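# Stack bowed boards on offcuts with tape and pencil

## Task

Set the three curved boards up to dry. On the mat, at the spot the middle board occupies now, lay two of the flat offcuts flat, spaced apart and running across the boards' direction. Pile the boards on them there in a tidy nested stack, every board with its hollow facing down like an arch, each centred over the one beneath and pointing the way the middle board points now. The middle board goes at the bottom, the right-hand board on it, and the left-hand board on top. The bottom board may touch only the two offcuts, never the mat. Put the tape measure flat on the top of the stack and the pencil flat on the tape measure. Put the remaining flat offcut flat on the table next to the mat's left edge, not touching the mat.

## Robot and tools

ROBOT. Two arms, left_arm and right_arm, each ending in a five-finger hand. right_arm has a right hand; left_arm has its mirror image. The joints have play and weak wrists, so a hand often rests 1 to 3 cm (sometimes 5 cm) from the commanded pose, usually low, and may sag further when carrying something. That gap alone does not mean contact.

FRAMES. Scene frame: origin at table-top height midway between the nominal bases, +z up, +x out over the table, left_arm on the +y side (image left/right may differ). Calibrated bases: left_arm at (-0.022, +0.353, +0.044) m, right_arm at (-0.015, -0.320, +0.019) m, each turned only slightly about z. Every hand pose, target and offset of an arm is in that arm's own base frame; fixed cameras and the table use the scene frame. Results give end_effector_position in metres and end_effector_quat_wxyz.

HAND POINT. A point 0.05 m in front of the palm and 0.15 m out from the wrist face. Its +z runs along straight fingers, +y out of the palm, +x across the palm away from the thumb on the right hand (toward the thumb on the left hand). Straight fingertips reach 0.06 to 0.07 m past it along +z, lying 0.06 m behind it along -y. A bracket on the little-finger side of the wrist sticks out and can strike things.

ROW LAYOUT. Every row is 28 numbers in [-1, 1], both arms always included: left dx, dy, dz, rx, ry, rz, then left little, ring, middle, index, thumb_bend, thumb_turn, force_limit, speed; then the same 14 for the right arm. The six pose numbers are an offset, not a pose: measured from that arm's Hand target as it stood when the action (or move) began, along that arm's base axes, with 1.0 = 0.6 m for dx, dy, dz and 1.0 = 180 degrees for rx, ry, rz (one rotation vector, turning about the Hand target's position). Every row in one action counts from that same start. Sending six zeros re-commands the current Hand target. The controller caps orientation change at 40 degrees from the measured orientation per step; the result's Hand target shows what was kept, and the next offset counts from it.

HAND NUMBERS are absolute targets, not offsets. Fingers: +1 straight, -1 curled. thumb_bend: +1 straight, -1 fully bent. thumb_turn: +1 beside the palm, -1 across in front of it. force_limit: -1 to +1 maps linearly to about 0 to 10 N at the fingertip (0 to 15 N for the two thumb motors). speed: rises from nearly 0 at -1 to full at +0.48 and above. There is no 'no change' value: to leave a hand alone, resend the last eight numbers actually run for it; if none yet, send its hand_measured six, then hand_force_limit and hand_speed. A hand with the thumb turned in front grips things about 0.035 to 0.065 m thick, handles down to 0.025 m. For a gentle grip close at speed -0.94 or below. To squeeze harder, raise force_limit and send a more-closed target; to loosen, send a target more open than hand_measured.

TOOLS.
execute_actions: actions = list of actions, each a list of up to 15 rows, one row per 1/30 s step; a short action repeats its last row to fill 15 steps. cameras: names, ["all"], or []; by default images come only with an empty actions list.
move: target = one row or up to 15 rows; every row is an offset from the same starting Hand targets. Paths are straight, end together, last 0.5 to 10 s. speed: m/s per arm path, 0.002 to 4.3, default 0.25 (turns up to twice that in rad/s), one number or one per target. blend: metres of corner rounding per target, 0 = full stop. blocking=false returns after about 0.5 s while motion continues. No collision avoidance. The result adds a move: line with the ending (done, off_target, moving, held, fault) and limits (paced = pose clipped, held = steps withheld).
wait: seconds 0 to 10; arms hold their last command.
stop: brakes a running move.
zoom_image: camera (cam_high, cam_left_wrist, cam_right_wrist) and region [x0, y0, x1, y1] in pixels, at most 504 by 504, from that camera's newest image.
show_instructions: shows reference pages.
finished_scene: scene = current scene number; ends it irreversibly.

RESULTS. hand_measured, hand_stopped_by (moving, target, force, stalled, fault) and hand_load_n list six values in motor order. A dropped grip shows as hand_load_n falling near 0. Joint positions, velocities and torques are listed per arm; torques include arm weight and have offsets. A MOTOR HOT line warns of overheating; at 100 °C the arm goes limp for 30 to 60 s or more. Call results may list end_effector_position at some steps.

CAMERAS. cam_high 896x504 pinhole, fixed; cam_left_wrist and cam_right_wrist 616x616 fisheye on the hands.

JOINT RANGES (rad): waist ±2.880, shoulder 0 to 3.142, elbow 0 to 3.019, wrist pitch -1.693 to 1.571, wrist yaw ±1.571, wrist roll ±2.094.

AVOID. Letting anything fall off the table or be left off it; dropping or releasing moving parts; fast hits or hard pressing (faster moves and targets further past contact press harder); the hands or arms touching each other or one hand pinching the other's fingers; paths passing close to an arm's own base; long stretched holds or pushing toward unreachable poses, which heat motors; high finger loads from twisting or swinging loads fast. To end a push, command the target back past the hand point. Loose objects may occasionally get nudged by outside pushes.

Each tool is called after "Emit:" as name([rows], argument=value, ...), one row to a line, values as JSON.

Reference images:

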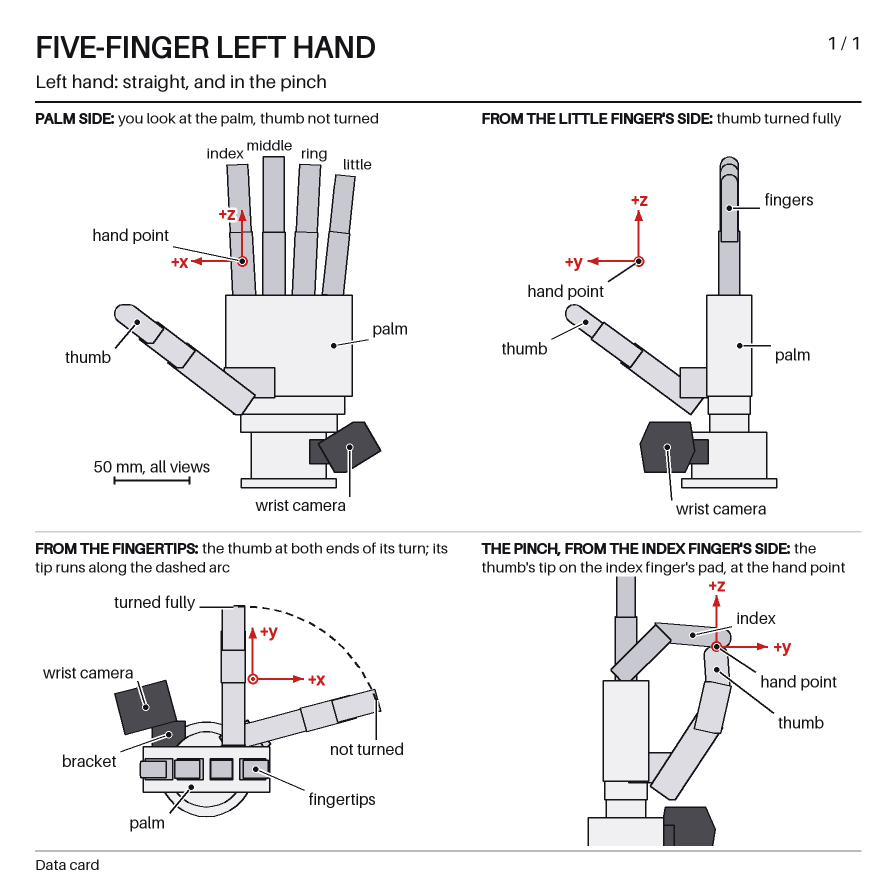

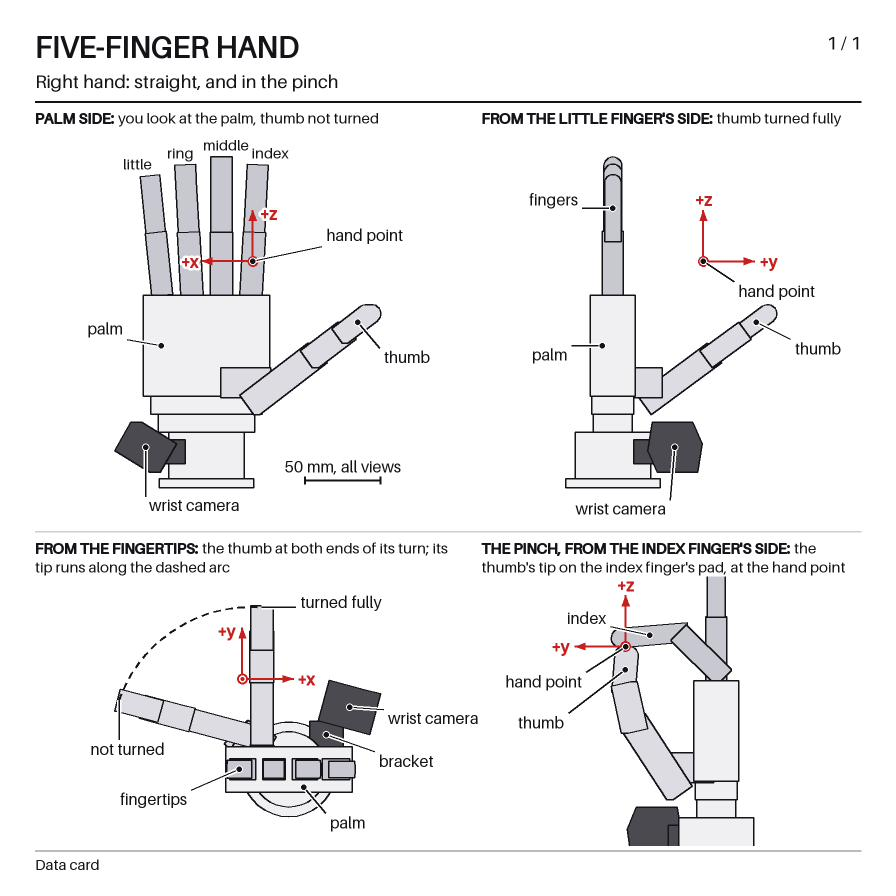

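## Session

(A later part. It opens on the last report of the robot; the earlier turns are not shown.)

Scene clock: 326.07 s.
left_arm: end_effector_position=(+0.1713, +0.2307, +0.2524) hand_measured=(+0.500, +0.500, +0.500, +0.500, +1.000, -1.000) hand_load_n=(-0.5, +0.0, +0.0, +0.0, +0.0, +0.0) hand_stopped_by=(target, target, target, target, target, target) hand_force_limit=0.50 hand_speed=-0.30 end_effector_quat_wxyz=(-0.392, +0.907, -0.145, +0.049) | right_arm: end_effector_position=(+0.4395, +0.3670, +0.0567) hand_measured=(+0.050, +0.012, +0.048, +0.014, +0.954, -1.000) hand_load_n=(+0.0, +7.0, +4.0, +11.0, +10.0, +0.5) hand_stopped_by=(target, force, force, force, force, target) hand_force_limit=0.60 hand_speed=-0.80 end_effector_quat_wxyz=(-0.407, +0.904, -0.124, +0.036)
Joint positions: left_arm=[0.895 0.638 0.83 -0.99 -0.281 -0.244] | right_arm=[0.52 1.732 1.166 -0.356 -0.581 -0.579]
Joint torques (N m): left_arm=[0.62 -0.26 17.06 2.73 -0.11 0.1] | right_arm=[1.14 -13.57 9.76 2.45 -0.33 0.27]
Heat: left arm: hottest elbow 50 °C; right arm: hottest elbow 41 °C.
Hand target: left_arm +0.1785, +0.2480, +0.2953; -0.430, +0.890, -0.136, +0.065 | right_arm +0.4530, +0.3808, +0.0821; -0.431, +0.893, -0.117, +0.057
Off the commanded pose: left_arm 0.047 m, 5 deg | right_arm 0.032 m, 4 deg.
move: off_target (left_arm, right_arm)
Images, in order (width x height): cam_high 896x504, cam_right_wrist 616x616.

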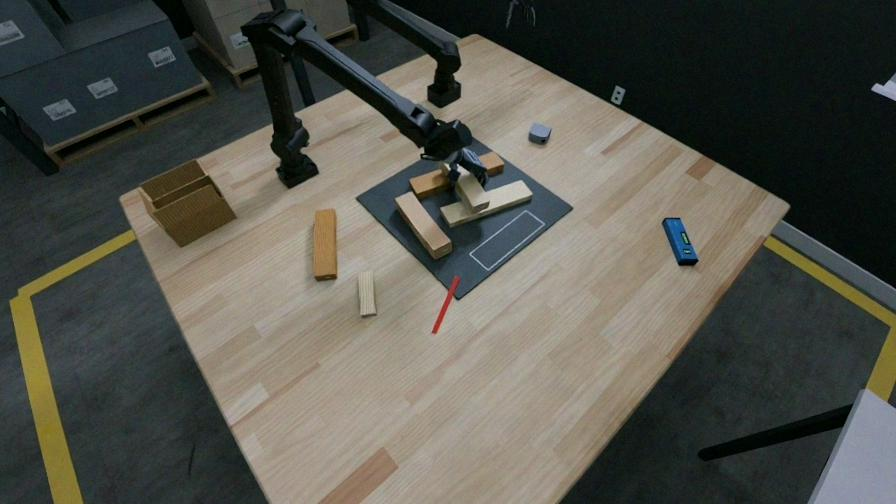

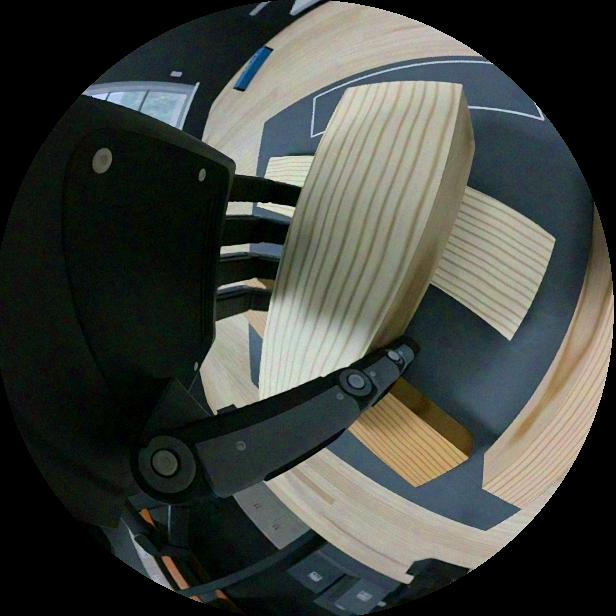

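Emit:
move([
  [0, 0, 0, 0, 0, 0, 0.5, 0.5, 0.5, 0.5, 1, -1, 0.5, -0.3, 0.005, 0.0, -0.06, 0, 0, 0.006, 0.05, 0.0, 0.0, 0.0, 0.3, -1, 0.6, -0.8],
  [0, 0, 0, 0, 0, 0, 0.5, 0.5, 0.5, 0.5, 1, -1, 0.5, -0.3, 0.005, 0.0, -0.08, 0, 0, 0.006, 0.05, 0.0, 0.0, 0.0, 0.3, -1, 0.6, -0.8],
], speed=[0.06, 0.03], cameras=["cam_high"])

Emit:
zoom_image(camera="cam_high", region=[390, 100, 560, 270])

Scene clock: 329.77 s.
left_arm: end_effector_position=(+0.1713, +0.2307, +0.2524) hand_measured=(+0.500, +0.500, +0.500, +0.500, +1.000, -1.000) hand_load_n=(+0.0, +0.0, +0.0, +0.0, +0.0, +0.0) hand_stopped_by=(target, target, target, target, target, target) hand_force_limit=0.50 hand_speed=-0.30 end_effector_quat_wxyz=(-0.392, +0.907, -0.145, +0.049) | right_arm: end_effector_position=(+0.4474, +0.3722, +0.0313) hand_measured=(+0.050, +0.012, +0.048, +0.014, +0.954, -1.000) hand_load_n=(+0.5, +3.0, +1.0, +10.5, +8.5, -2.0) hand_stopped_by=(target, force, force, force, force, target) hand_force_limit=0.60 hand_speed=-0.80 end_effector_quat_wxyz=(-0.421, +0.898, -0.121, +0.041)
Joint positions: left_arm=[0.895 0.638 0.83 -0.99 -0.281 -0.244] | right_arm=[0.515 1.784 1.146 -0.253 -0.598 -0.571]
Joint torques (N m): left_arm=[0.73 0.09 17.18 2.84 -0.11 0.11] | right_arm=[0.85 -11.99 8.43 2.5 -0.24 0.07]
Heat: left arm: hottest elbow 50 °C; right arm: hottest elbow 41 °C.
Hand target: left_arm +0.1785, +0.2480, +0.2953; -0.430, +0.890, -0.136, +0.065 | right_arm +0.4560, +0.3808, +0.0341; -0.431, +0.894, -0.109, +0.053
Off the commanded pose: left_arm 0.047 m, 5 deg | right_arm 0.012 m, 2 deg.
move: off_target (left_arm, right_arm)
Images, in order (width x height): cam_high 896x504.

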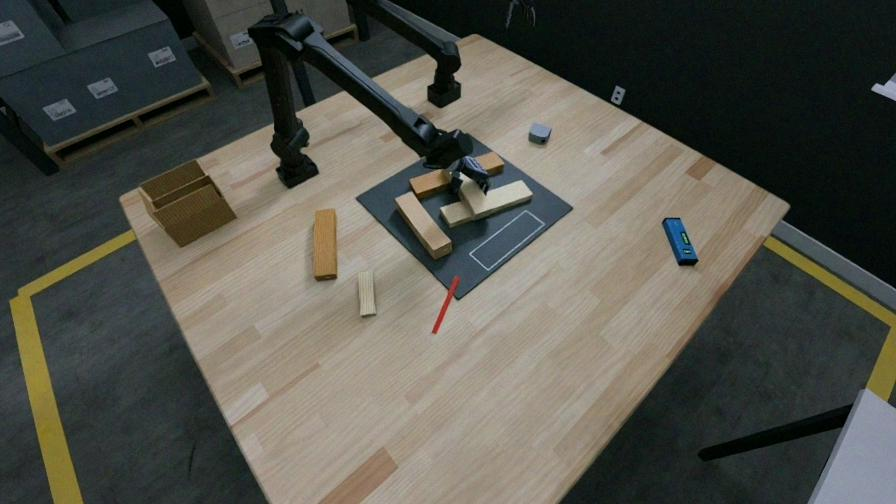

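Scaled by 2.965 from the camera's 896x504 image, which has a finer 1280x720 frame.

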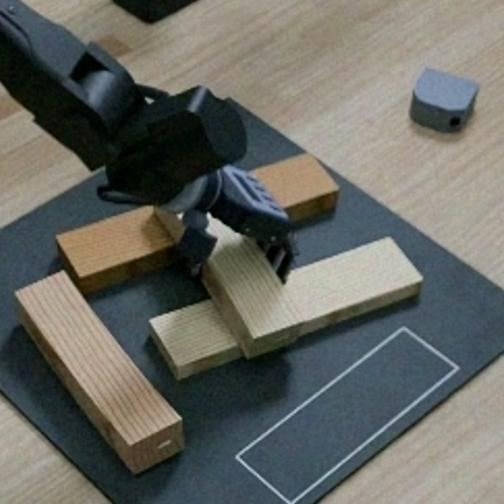

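Emit:
move([
  [0, 0, 0, 0, 0, 0, 0.5, 0.5, 0.5, 0.5, 1, -1, 0.5, -0.3, -0.01, -0.008, -0.003, 0, 0, 0, 0.05, 0.0, 0.0, 0.0, 0.3, -1, 0.6, -0.8],
  [0, 0, 0, 0, 0, 0, 0.5, 0.5, 0.5, 0.5, 1, -1, 0.5, -0.3, -0.01, -0.008, -0.003, 0, 0, 0, 0.5, 0.5, 0.5, 0.5, 1, -1, 0.6, -0.5],
], speed=[0.05, 0.05], cameras=["cam_right_wrist"])

Scene clock: 332.90 s.
left_arm: end_effector_position=(+0.1713, +0.2307, +0.2524) hand_measured=(+0.500, +0.500, +0.500, +0.500, +1.000, -1.000) hand_load_n=(+0.0, +0.0, +0.0, +0.0, +0.0, +0.0) hand_stopped_by=(target, target, target, target, target, target) hand_force_limit=0.50 hand_speed=-0.30 end_effector_quat_wxyz=(-0.392, +0.907, -0.145, +0.049) | right_arm: end_effector_position=(+0.4437, +0.3688, +0.0250) hand_measured=(+0.500, +0.500, +0.500, +0.500, +1.000, -1.000) hand_load_n=(+0.0, +0.0, +0.0, +0.0, +0.0, +0.0) hand_stopped_by=(target, target, target, target, target, target) hand_force_limit=0.60 hand_speed=-0.50 end_effector_quat_wxyz=(-0.422, +0.898, -0.122, +0.040)
Joint positions: left_arm=[0.895 0.638 0.83 -0.99 -0.281 -0.244] | right_arm=[0.512 1.784 1.125 -0.232 -0.601 -0.569]
Joint torques (N m): left_arm=[0.91 -0.03 17.22 2.76 -0.15 0.09] | right_arm=[0.73 -12.57 8.08 2.09 -0.24 0.04]
Heat: left arm: hottest elbow 50 °C; right arm: hottest elbow 41 °C.
Hand target: left_arm +0.1785, +0.2480, +0.2953; -0.430, +0.890, -0.136, +0.065 | right_arm +0.4500, +0.3760, +0.0323; -0.431, +0.894, -0.109, +0.053
Off the commanded pose: left_arm 0.047 m, 5 deg | right_arm 0.012 m, 2 deg.
move: off_target (left_arm, right_arm)
Images, in order (width x height): cam_right_wrist 616x616.

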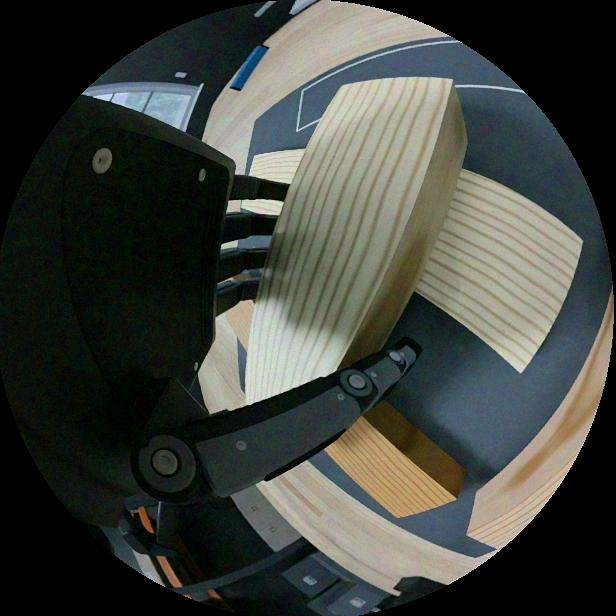

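Emit:
move(target=[0, 0, 0, 0, 0, 0, 0.5, 0.5, 0.5, 0.5, 1, -1, 0.5, -0.3, 0.02, 0.015, 0.2, 0, 0, 0.0, 0.5, 0.5, 0.5, 0.5, 1, -1, 0.6, -0.5], speed=0.1, cameras=["cam_right_wrist"])

Emit:
move(target=[0, 0, 0, 0, 0, 0, 0.5, 0.5, 0.5, 0.5, 1, -1, 0.5, -0.3, -0.15, -0.5, 0.05, 0, 0, 0.0, 0.5, 0.5, 0.5, 0.5, 1, -1, 0.6, -0.5], speed=0.25, cameras=["cam_high"])

Emit:
zoom_image(camera="cam_high", region=[390, 100, 560, 270])

Scene clock: 335.77 s.
left_arm: end_effector_position=(+0.1713, +0.2307, +0.2524) hand_measured=(+0.500, +0.500, +0.500, +0.500, +1.000, -1.000) hand_load_n=(+0.0, +0.0, +0.0, +0.0, +0.0, +0.0) hand_stopped_by=(target, target, target, target, target, target) hand_force_limit=0.50 hand_speed=-0.30 end_effector_quat_wxyz=(-0.392, +0.907, -0.145, +0.049) | right_arm: end_effector_position=(+0.4460, +0.3698, +0.1081) hand_measured=(+0.500, +0.500, +0.500, +0.500, +1.000, -1.000) hand_load_n=(+0.0, +0.0, +0.0, +0.0, +0.0, +0.0) hand_stopped_by=(target, target, target, target, target, target) hand_force_limit=0.60 hand_speed=-0.50 end_effector_quat_wxyz=(-0.408, +0.903, -0.131, +0.023)
Joint positions: left_arm=[0.895 0.638 0.83 -0.99 -0.281 -0.244] | right_arm=[0.512 1.695 1.269 -0.514 -0.599 -0.569]
Joint torques (N m): left_arm=[0.44 -0.09 17.11 2.78 -0.11 0.09] | right_arm=[1.03 -14.45 13.39 0.9 -0.19 0.08]
Heat: left arm: hottest elbow 50 °C; right arm: hottest elbow 41 °C.
Hand target: left_arm +0.1785, +0.2480, +0.2953; -0.430, +0.890, -0.136, +0.065 | right_arm +0.4620, +0.3850, +0.1523; -0.431, +0.894, -0.109, +0.053
Off the commanded pose: left_arm 0.047 m, 5 deg | right_arm 0.049 m, 5 deg.
move: off_target (left_arm, right_arm)
Images, in order (width x height): cam_right_wrist 616x616.

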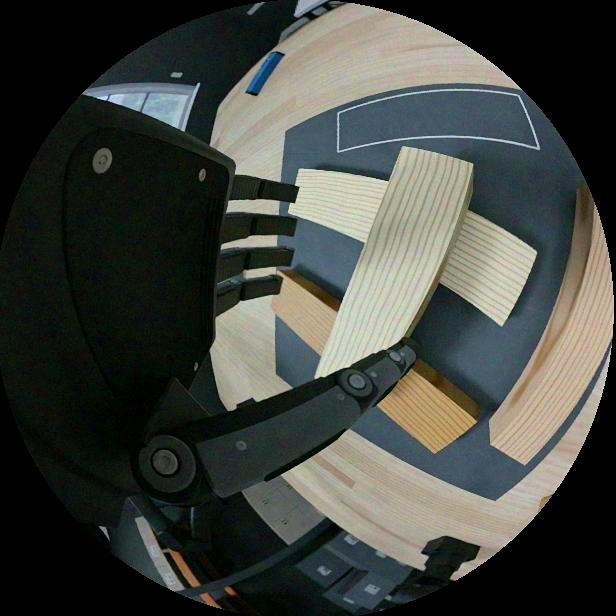

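Scene clock: 338.40 s.
left_arm: end_effector_position=(+0.1713, +0.2307, +0.2524) hand_measured=(+0.500, +0.500, +0.500, +0.500, +1.000, -1.000) hand_load_n=(+0.0, +0.0, +0.0, +0.0, +0.0, +0.0) hand_stopped_by=(target, target, target, target, target, target) hand_force_limit=0.50 hand_speed=-0.30 end_effector_quat_wxyz=(-0.392, +0.907, -0.145, +0.049) | right_arm: end_effector_position=(+0.3568, +0.0889, +0.1652) hand_measured=(+0.500, +0.500, +0.500, +0.500, +1.000, -1.000) hand_load_n=(+0.0, +0.0, +0.0, +0.0, +0.0, +0.0) hand_stopped_by=(target, target, target, target, target, target) hand_force_limit=0.60 hand_speed=-0.50 end_effector_quat_wxyz=(-0.427, +0.895, -0.122, +0.030)
Joint positions: left_arm=[0.895 0.638 0.83 -0.99 -0.281 -0.244] | right_arm=[-0.078 1.313 1.027 -1.131 -0.875 -1.307]
Joint torques (N m): left_arm=[0.62 -0.09 17.18 2.7 -0.11 0.08] | right_arm=[-0.44 -7.06 11.75 0.18 -0.69 -0.03]
Heat: left arm: hottest elbow 50 °C; right arm: hottest elbow 41 °C.
Hand target: left_arm +0.1785, +0.2480, +0.2953; -0.430, +0.890, -0.136, +0.065 | right_arm +0.3720, +0.0850, +0.1823; -0.431, +0.894, -0.109, +0.053
Off the commanded pose: left_arm 0.047 m, 5 deg | right_arm 0.023 m, 3 deg.
move: off_target (left_arm, right_arm)
Images, in order (width x height): cam_high 896x504.

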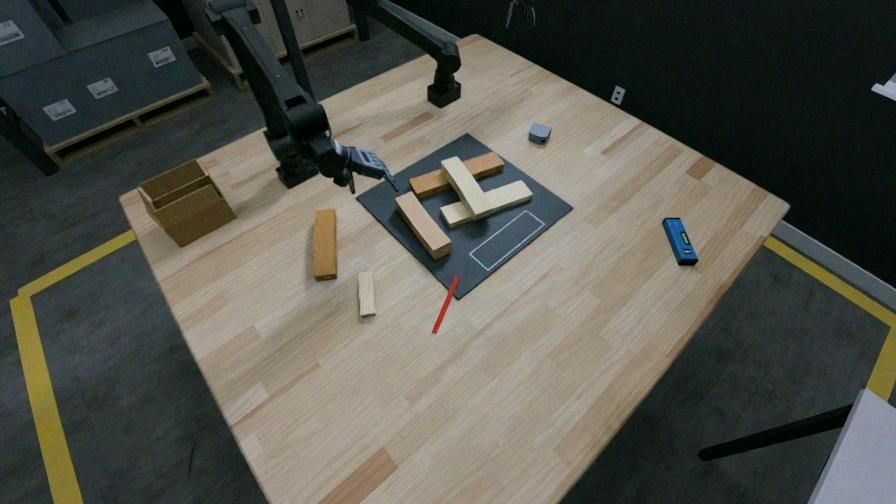

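Scaled by 2.965 from the camera's 896x504 image, which has a finer 1280x720 frame.

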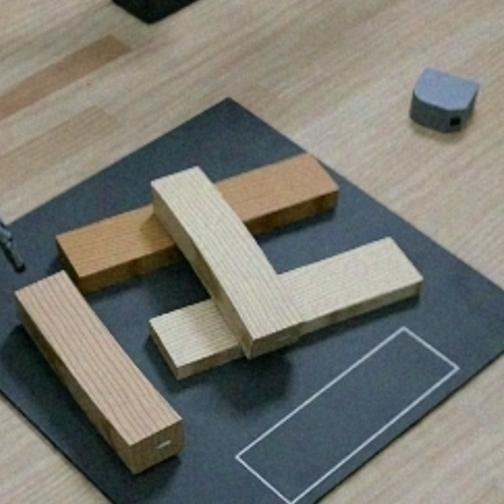

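Emit:
wait(seconds=0.1, cameras=["cam_right_wrist", "cam_left_wrist"])

Emit:
zoom_image(camera="cam_right_wrist", region=[230, 100, 500, 370])

Emit:
zoom_image(camera="cam_high", region=[385, 180, 465, 270])

Scene clock: 340.47 s.
left_arm: end_effector_position=(+0.1713, +0.2307, +0.2524) hand_measured=(+0.500, +0.500, +0.500, +0.500, +1.000, -1.000) hand_load_n=(+0.0, +0.0, +0.0, +0.0, +0.0, +0.0) hand_stopped_by=(target, target, target, target, target, target) hand_force_limit=0.50 hand_speed=-0.30 end_effector_quat_wxyz=(-0.392, +0.907, -0.145, +0.049) | right_arm: end_effector_position=(+0.3569, +0.0889, +0.1651) hand_measured=(+0.500, +0.500, +0.500, +0.500, +1.000, -1.000) hand_load_n=(+0.0, +0.0, +0.0, +0.0, +0.0, +0.0) hand_stopped_by=(target, target, target, target, target, target) hand_force_limit=0.60 hand_speed=-0.50 end_effector_quat_wxyz=(-0.427, +0.896, -0.121, +0.031)
Joint positions: left_arm=[0.895 0.638 0.83 -0.99 -0.281 -0.244] | right_arm=[-0.078 1.313 1.027 -1.131 -0.875 -1.309]
Joint torques (N m): left_arm=[0.91 0.03 17.25 2.65 -0.1 0.11] | right_arm=[-0.44 -7.12 11.81 0.18 -0.7 -0.03]
Heat: left arm: hottest elbow 50 °C; right arm: hottest elbow 41 °C.
Hand target: left_arm +0.1785, +0.2480, +0.2953; -0.430, +0.890, -0.136, +0.065 | right_arm +0.3720, +0.0850, +0.1823; -0.431, +0.894, -0.109, +0.053
Off the commanded pose: left_arm 0.047 m, 5 deg | right_arm 0.023 m, 3 deg.
wait: 0.10 s; at rest from the start
Images, in order (width x height): cam_left_wrist 616x616, cam_right_wrist 616x616.

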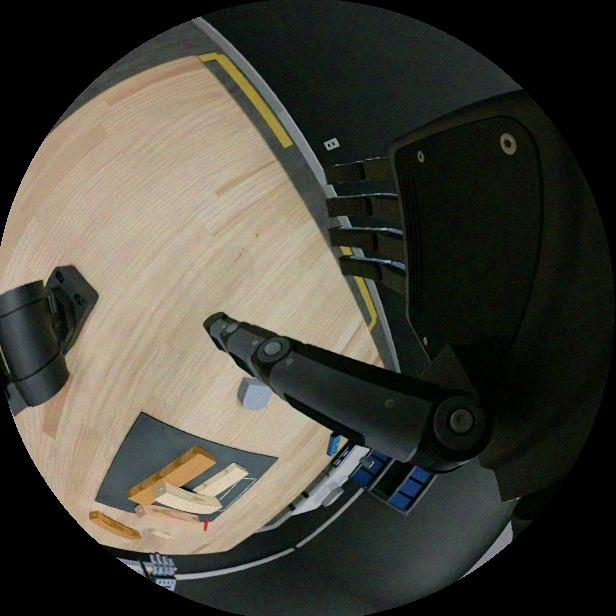

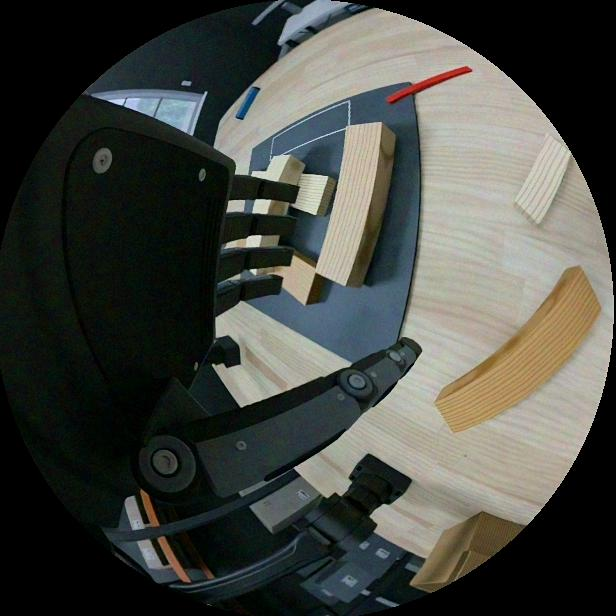

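Scaled by 1.867 from the camera's 616x616 image, which has a finer 880x880 frame.

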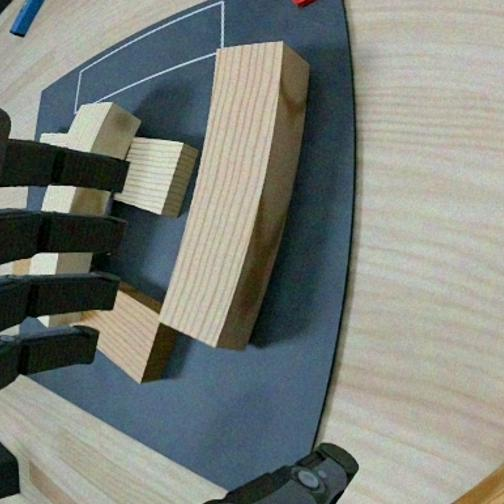

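This scene's latest camera images include none from cam_high. They are from: cam_left_wrist, cam_right_wrist. cam_high's image comes with the result of a call that names it in "cameras".

Emit:
move(target=[0, 0, 0, 0, 0, 0, 0.5, 0.5, 0.5, 0.5, 1, -1, 0.5, -0.3, 0.315, 0.118, -0.09, 0, 0, 0.029, 1, 1, 0.5, 1, 1, -1, 0.6, -0.5], speed=0.25, cameras=["cam_right_wrist", "cam_high"])

Emit:
zoom_image(camera="cam_high", region=[390, 150, 530, 290])

Scene clock: 349.00 s.
left_arm: end_effector_position=(+0.1713, +0.2307, +0.2524) hand_measured=(+0.500, +0.500, +0.500, +0.500, +1.000, -1.000) hand_load_n=(+0.0, +0.0, +0.0, +0.0, +0.0, -0.5) hand_stopped_by=(target, target, target, target, target, target) hand_force_limit=0.50 hand_speed=-0.30 end_effector_quat_wxyz=(-0.392, +0.907, -0.145, +0.049) | right_arm: end_effector_position=(+0.5433, +0.1496, +0.1103) hand_measured=(+1.000, +1.000, +0.500, +1.000, +1.000, -1.000) hand_load_n=(+0.0, +0.0, +0.0, +0.0, +0.0, +0.0) hand_stopped_by=(target, target, target, target, target, target) hand_force_limit=0.60 hand_speed=-0.50 end_effector_quat_wxyz=(-0.430, +0.899, -0.078, +0.018)
Joint positions: left_arm=[0.895 0.638 0.83 -0.99 -0.281 -0.244] | right_arm=[0.058 1.836 1.495 -1.005 -0.869 -1.235]
Joint torques (N m): left_arm=[0.79 -0.09 17.18 2.78 -0.1 0.07] | right_arm=[1.44 -13.22 12.93 0.31 -0.38 0.21]
Heat: left arm: hottest elbow 50 °C; right arm: hottest elbow 41 °C.
Hand target: left_arm +0.1785, +0.2480, +0.2953; -0.430, +0.890, -0.136, +0.065 | right_arm +0.5610, +0.1558, +0.1283; -0.433, +0.898, -0.068, +0.033
Off the commanded pose: left_arm 0.047 m, 5 deg | right_arm 0.026 m, 2 deg.
move: off_target (left_arm, right_arm)
Images, in order (width x height): cam_high 896x504, cam_right_wrist 616x616.

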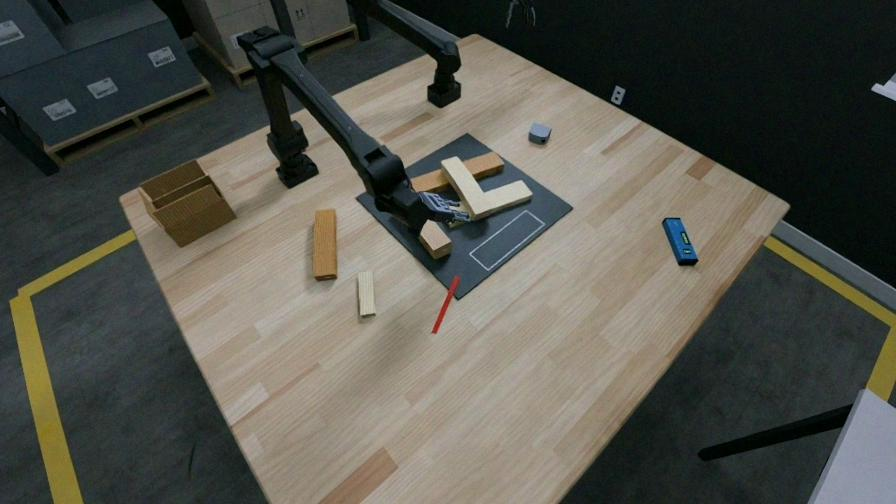

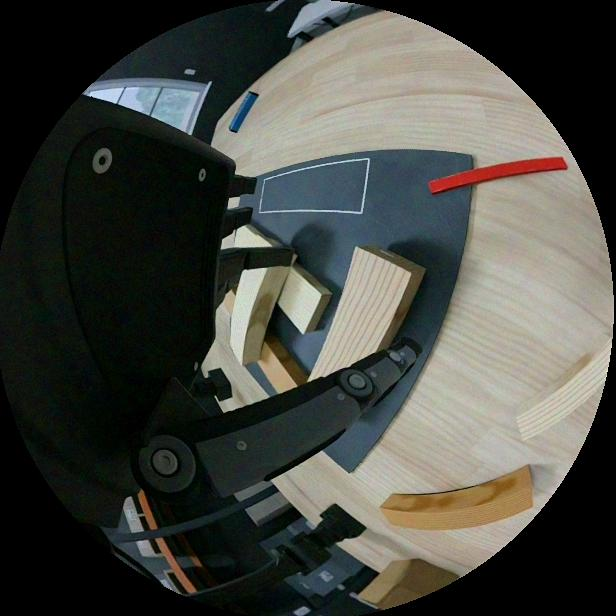

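Scaled by 3.600 from the camera's 896x504 image, which has a finer 1280x720 frame.

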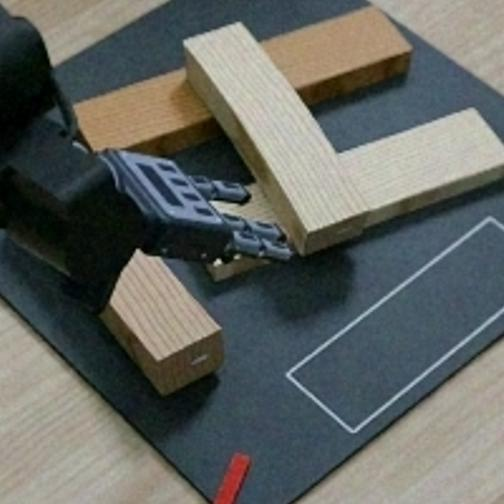

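Emit:
zoom_image(camera="cam_right_wrist", region=[300, 200, 480, 380])

Scaled by 2.800 from the camera's 616x616 image, which has a finer 880x880 frame.

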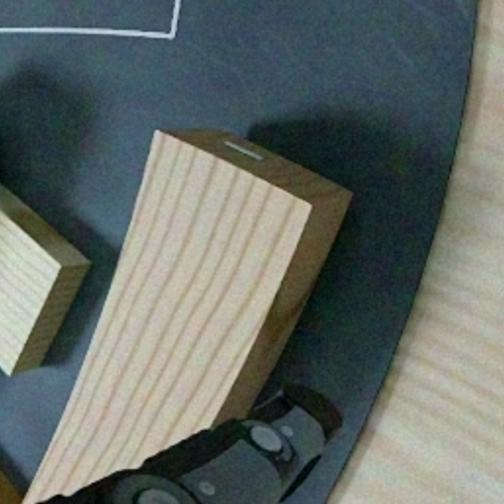

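Emit:
move(target=[0, 0, 0, 0, 0, 0, 0.5, 0.5, 0.5, 0.5, 1, -1, 0.5, -0.3, -0.012, 0.018, -0.155, 0, 0, 0.0, 1, 1, 0.5, 1, 1, -1, 0.6, -0.5], speed=0.08, cameras=["cam_right_wrist", "cam_high"])

Emit:
zoom_image(camera="cam_high", region=[390, 150, 530, 290])

Emit:
zoom_image(camera="cam_right_wrist", region=[210, 150, 460, 400])

Scene clock: 353.87 s.
left_arm: end_effector_position=(+0.1713, +0.2307, +0.2524) hand_measured=(+0.500, +0.500, +0.500, +0.500, +1.000, -1.000) hand_load_n=(+0.0, -0.5, +0.0, +0.0, +0.0, +0.0) hand_stopped_by=(target, target, target, target, target, target) hand_force_limit=0.50 hand_speed=-0.30 end_effector_quat_wxyz=(-0.392, +0.907, -0.145, +0.049) | right_arm: end_effector_position=(+0.5492, +0.1560, +0.0348) hand_measured=(+1.000, +1.000, +0.500, +1.000, +1.000, -1.000) hand_load_n=(+0.0, +0.0, +0.0, -0.5, +0.0, +0.0) hand_stopped_by=(target, target, target, target, target, target) hand_force_limit=0.60 hand_speed=-0.50 end_effector_quat_wxyz=(-0.431, +0.898, -0.076, +0.029)
Joint positions: left_arm=[0.895 0.638 0.83 -0.99 -0.281 -0.244] | right_arm=[0.069 1.916 1.396 -0.786 -0.865 -1.209]
Joint torques (N m): left_arm=[0.56 0.21 17.2 2.96 -0.1 0.11] | right_arm=[1.61 -13.8 8.14 1.42 -0.38 0.22]
Heat: left arm: hottest elbow 50 °C; right arm: hottest elbow 42 °C.
Hand target: left_arm +0.1785, +0.2480, +0.2953; -0.430, +0.890, -0.136, +0.065 | right_arm +0.5538, +0.1666, +0.0353; -0.433, +0.898, -0.068, +0.033
Off the commanded pose: left_arm 0.047 m, 5 deg | right_arm 0.012 m, 1 deg.
move: off_target (left_arm, right_arm)
Images, in order (width x height): cam_high 896x504, cam_right_wrist 616x616.

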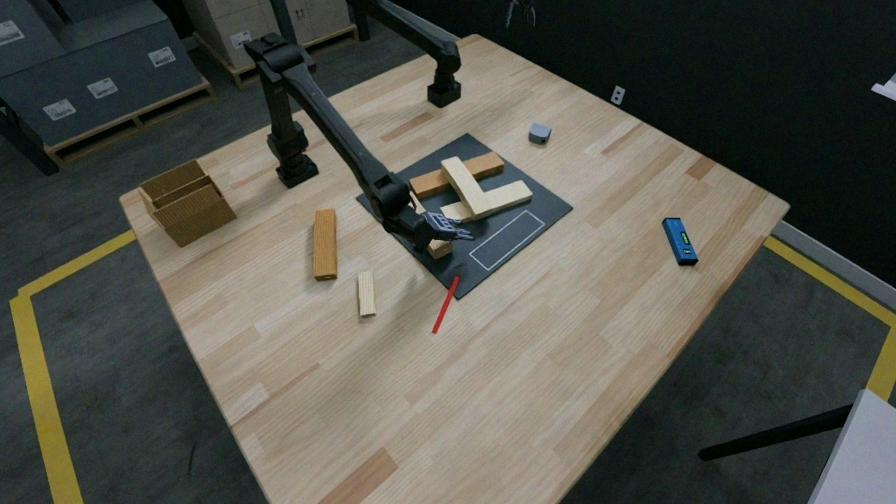

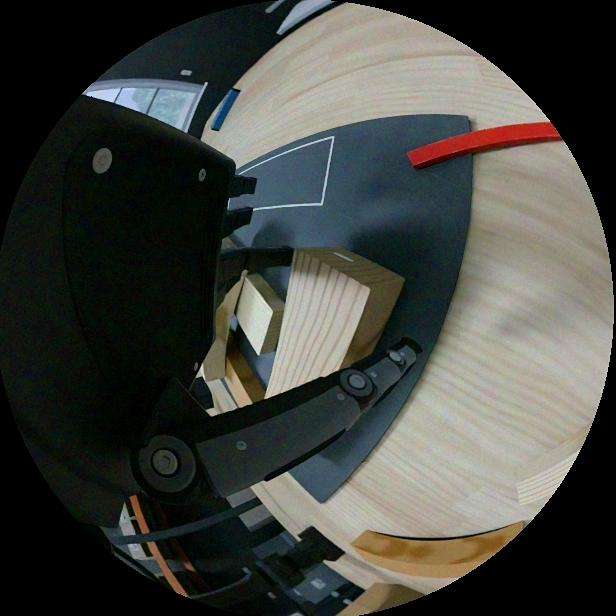

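Scaled by 3.600 from the camera's 896x504 image, which has a finer 1280x720 frame.

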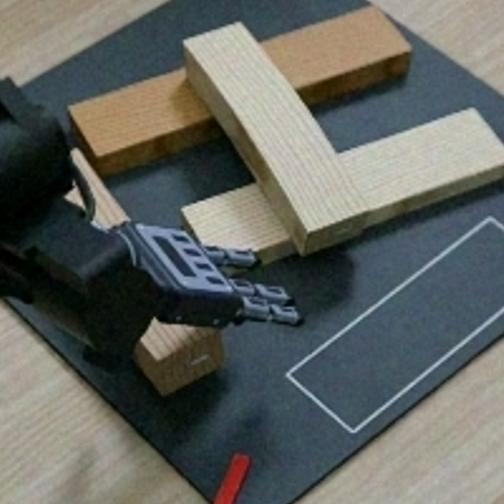

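Scaled by 2.016 from the camera's 616x616 image, which has a finer 880x880 frame.

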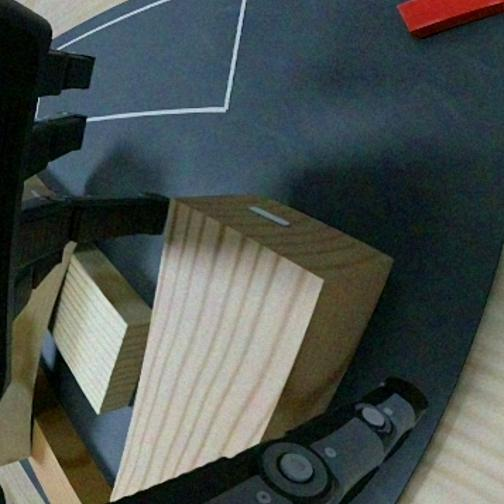

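Emit:
move([
  [0, 0, 0, 0, 0, 0, 0.5, 0.5, 0.5, 0.5, 1, -1, 0.5, -0.3, 0, -0.006, -0.004, 0, 0, 0.0, 1, 1, -0.5, 1, 1, -1, -0.3, -0.85],
  [0, 0, 0, 0, 0, 0, 0.5, 0.5, 0.5, 0.5, 1, -1, 0.5, -0.3, 0, -0.006, -0.004, 0, 0, 0.0, 1, 1, -0.6, 1, 0.4, -1, 0.8, -0.85],
], speed=0.05, cameras=["cam_right_wrist"])

Emit:
zoom_image(camera="cam_right_wrist", region=[210, 150, 460, 400])

Scene clock: 359.30 s.
left_arm: end_effector_position=(+0.1713, +0.2307, +0.2524) hand_measured=(+0.500, +0.500, +0.500, +0.500, +1.000, -1.000) hand_load_n=(+0.0, +0.0, +0.0, +0.0, +0.0, +0.0) hand_stopped_by=(target, target, target, target, target, target) hand_force_limit=0.50 hand_speed=-0.30 end_effector_quat_wxyz=(-0.392, +0.907, -0.145, +0.049) | right_arm: end_effector_position=(+0.5493, +0.1601, +0.0339) hand_measured=(+1.000, +1.000, +0.020, +1.000, +0.954, -1.000) hand_load_n=(+0.0, +0.0, +16.0, +0.0, +13.0, +1.0) hand_stopped_by=(target, target, force, target, force, target) hand_force_limit=0.80 hand_speed=-0.85 end_effector_quat_wxyz=(-0.432, +0.899, -0.070, +0.030)
Joint positions: left_arm=[0.895 0.638 0.83 -0.99 -0.281 -0.244] | right_arm=[0.077 1.917 1.396 -0.781 -0.865 -1.215]
Joint torques (N m): left_arm=[0.44 -0.21 17.32 2.8 -0.12 0.06] | right_arm=[1.14 -13.57 7.98 1.17 -0.44 0.13]
Heat: left arm: hottest elbow 50 °C; right arm: hottest elbow 41 °C.
Hand target: left_arm +0.1785, +0.2480, +0.2953; -0.430, +0.890, -0.136, +0.065 | right_arm +0.5538, +0.1630, +0.0329; -0.433, +0.898, -0.068, +0.033
Off the commanded pose: left_arm 0.047 m, 5 deg | right_arm 0.005 m, 0 deg.
move: off_target (left_arm)
Images, in order (width x height): cam_right_wrist 616x616.

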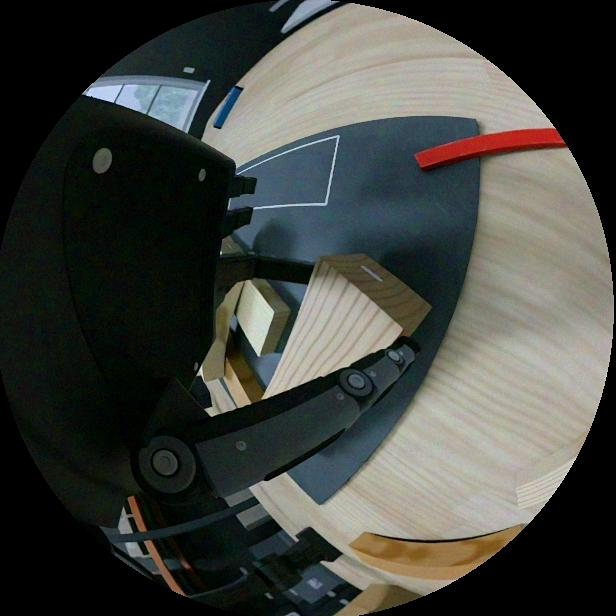

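Scaled by 2.016 from the camera's 616x616 image, which has a finer 880x880 frame.

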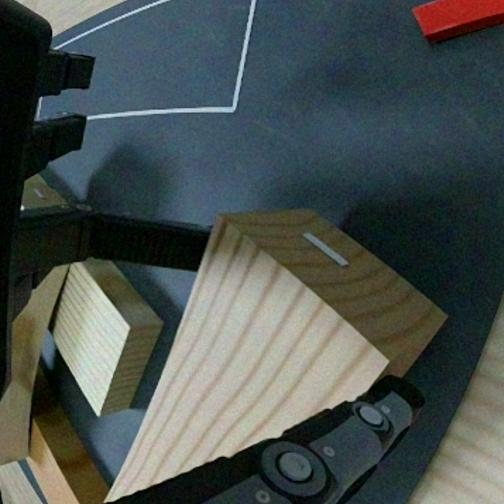

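Emit:
move(target=[0, 0, 0, 0, 0, 0, 0.5, 0.5, 0.5, 0.5, 1, -1, 0.5, -0.3, 0.005, 0.0, 0.2, 0, 0, 0.0, 1, 1, -0.6, 1, 0.4, -1, 0.8, -0.85], speed=0.07, cameras=["cam_right_wrist", "cam_high"])

Emit:
zoom_image(camera="cam_high", region=[380, 130, 520, 270])

Scene clock: 368.40 s.
left_arm: end_effector_position=(+0.1713, +0.2307, +0.2524) hand_measured=(+0.500, +0.500, +0.500, +0.500, +1.000, -1.000) hand_load_n=(+0.0, +0.0, +0.0, +0.0, +0.0, +0.0) hand_stopped_by=(target, target, target, target, target, target) hand_force_limit=0.50 hand_speed=-0.30 end_effector_quat_wxyz=(-0.392, +0.907, -0.145, +0.049) | right_arm: end_effector_position=(+0.5277, +0.1585, +0.0942) hand_measured=(+1.000, +1.000, +0.020, +1.000, +0.954, -1.000) hand_load_n=(+0.0, -0.5, +17.0, +0.0, +12.0, +3.5) hand_stopped_by=(target, target, force, target, force, target) hand_force_limit=0.80 hand_speed=-0.85 end_effector_quat_wxyz=(-0.422, +0.901, -0.098, -0.024)
Joint positions: left_arm=[0.895 0.638 0.83 -0.99 -0.281 -0.244] | right_arm=[0.077 1.865 1.492 -1.045 -0.863 -1.208]
Joint torques (N m): left_arm=[0.21 0.03 17.21 2.78 -0.14 0.08] | right_arm=[0.91 -17.96 14.28 0.28 -0.52 0.13]
Heat: left arm: hottest elbow 50 °C; right arm: hottest elbow 40 °C.
Hand target: left_arm +0.1785, +0.2480, +0.2953; -0.430, +0.890, -0.136, +0.065 | right_arm +0.5568, +0.1630, +0.1529; -0.433, +0.898, -0.068, +0.033
Off the commanded pose: left_arm 0.047 m, 5 deg | right_arm 0.066 m, 7 deg.
move: off_target (left_arm, right_arm)
Images, in order (width x height): cam_high 896x504, cam_right_wrist 616x616.

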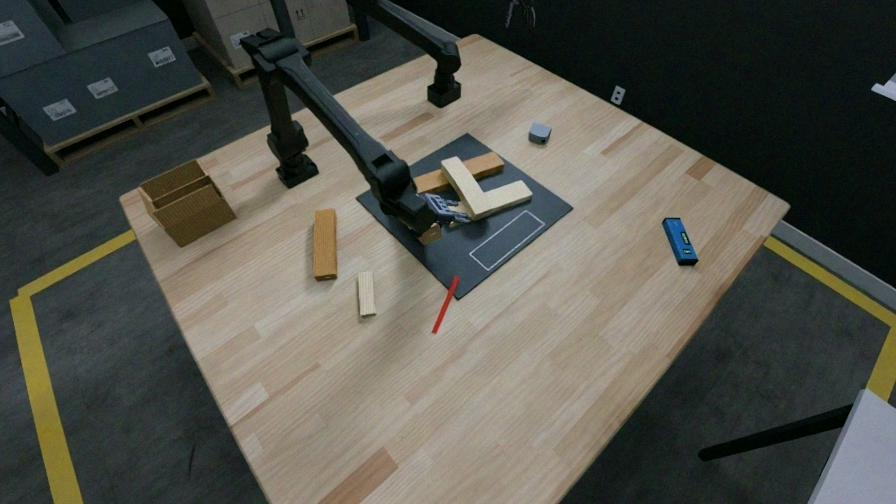

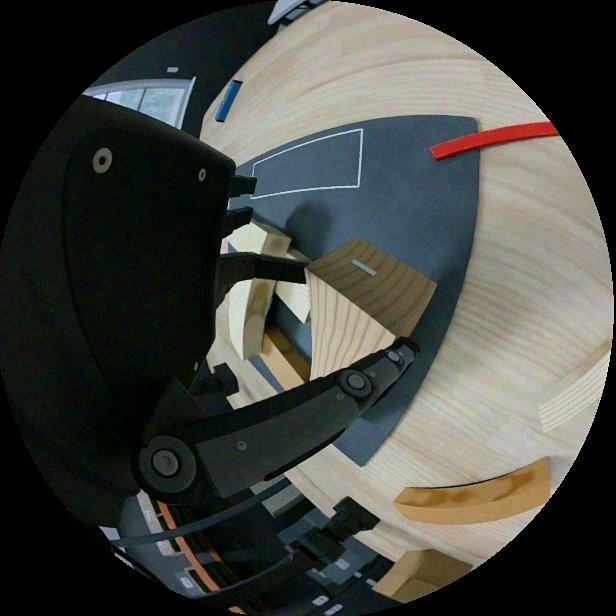

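Scaled by 3.600 from the camera's 896x504 image, which has a finer 1280x720 frame.

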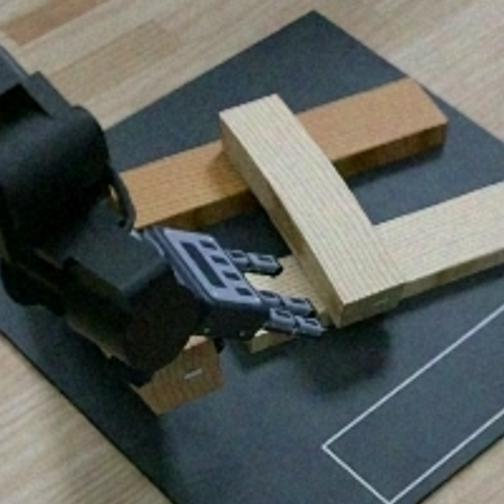

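Emit:
move([
  [0, 0, 0, 0, 0, 0, 0.5, 0.5, 0.5, 0.5, 1, -1, 0.5, -0.3, 0.01, -0.117, 0.12, 0, 0, 0.0, 1, 1, -0.6, 1, 0.4, -1, 0.8, -0.85],
  [0, 0, 0, 0, 0, 0, 0.5, 0.5, 0.5, 0.5, 1, -1, 0.5, -0.3, 0.03, -0.24, 0.2, 0, 0, 0.0, 1, 1, -0.6, 1, 0.4, -1, 0.8, -0.85],
], speed=0.08, cameras=["cam_right_wrist", "cam_high"])

Emit:
zoom_image(camera="cam_high", region=[320, 130, 500, 310])

Scene clock: 373.47 s.
left_arm: end_effector_position=(+0.1713, +0.2307, +0.2524) hand_measured=(+0.500, +0.500, +0.500, +0.500, +1.000, -1.000) hand_load_n=(+0.0, +0.0, -0.5, +0.0, +0.0, +0.0) hand_stopped_by=(target, target, target, target, target, target) hand_force_limit=0.50 hand_speed=-0.30 end_effector_quat_wxyz=(-0.392, +0.907, -0.145, +0.049) | right_arm: end_effector_position=(+0.5599, +0.0231, +0.2356) hand_measured=(+1.000, +1.000, +0.020, +1.000, +0.954, -1.000) hand_load_n=(+0.0, +0.0, +12.0, +0.0, +10.5, +3.5) hand_stopped_by=(target, target, force, target, force, target) hand_force_limit=0.80 hand_speed=-0.85 end_effector_quat_wxyz=(-0.428, +0.900, -0.086, -0.004)
Joint positions: left_arm=[0.895 0.638 0.83 -0.99 -0.281 -0.244] | right_arm=[-0.158 1.933 1.973 -1.7 -0.882 -1.58]
Joint torques (N m): left_arm=[0.38 -0.21 17.11 2.76 -0.14 0.09] | right_arm=[-0.44 -15.97 14.63 -0.21 -0.98 0.04]
Heat: left arm: hottest elbow 50 °C; right arm: hottest elbow 41 °C.
Hand target: left_arm +0.1785, +0.2480, +0.2953; -0.430, +0.890, -0.136, +0.065 | right_arm +0.5748, +0.0190, +0.2729; -0.433, +0.898, -0.068, +0.033
Off the commanded pose: left_arm 0.047 m, 5 deg | right_arm 0.040 m, 5 deg.
joint sent to its limit (right arm) — joint 4 (wrist pitch), lower limit. The joint targets are off in position, not in orientation.
move: off_target (left_arm, right_arm)
Images, in order (width x height): cam_high 896x504, cam_right_wrist 616x616.

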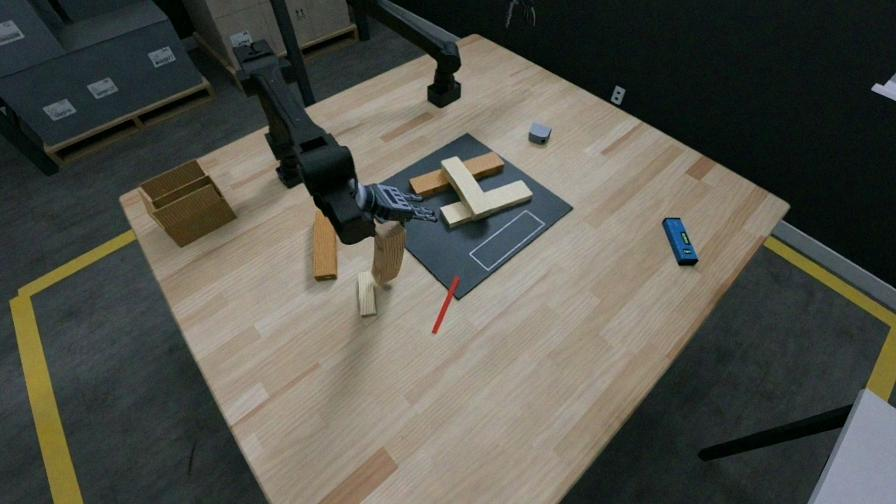

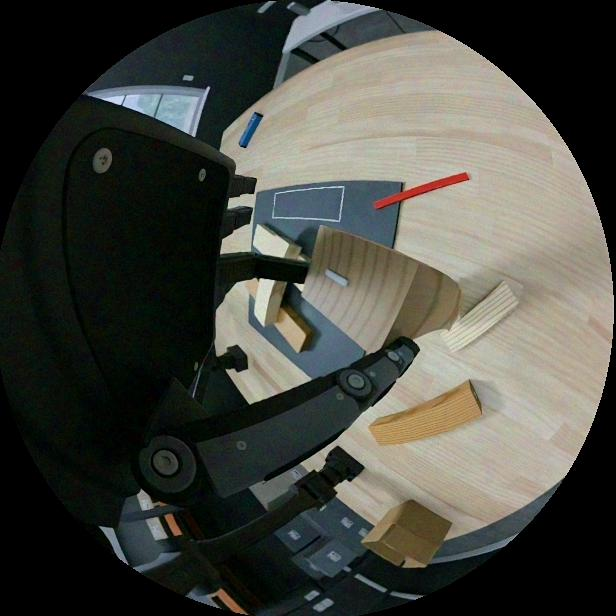

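Scaled by 2.800 from the camera's 896x504 image, which has a finer 1280x720 frame.

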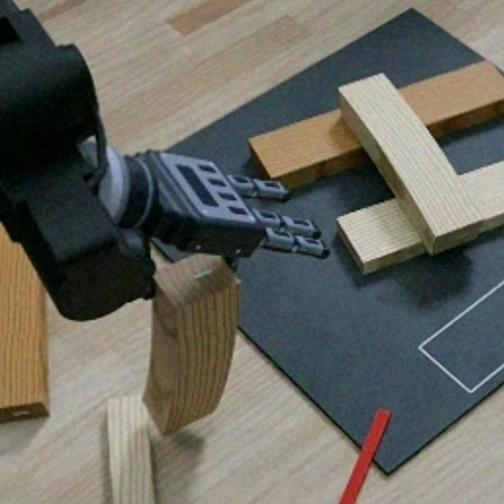

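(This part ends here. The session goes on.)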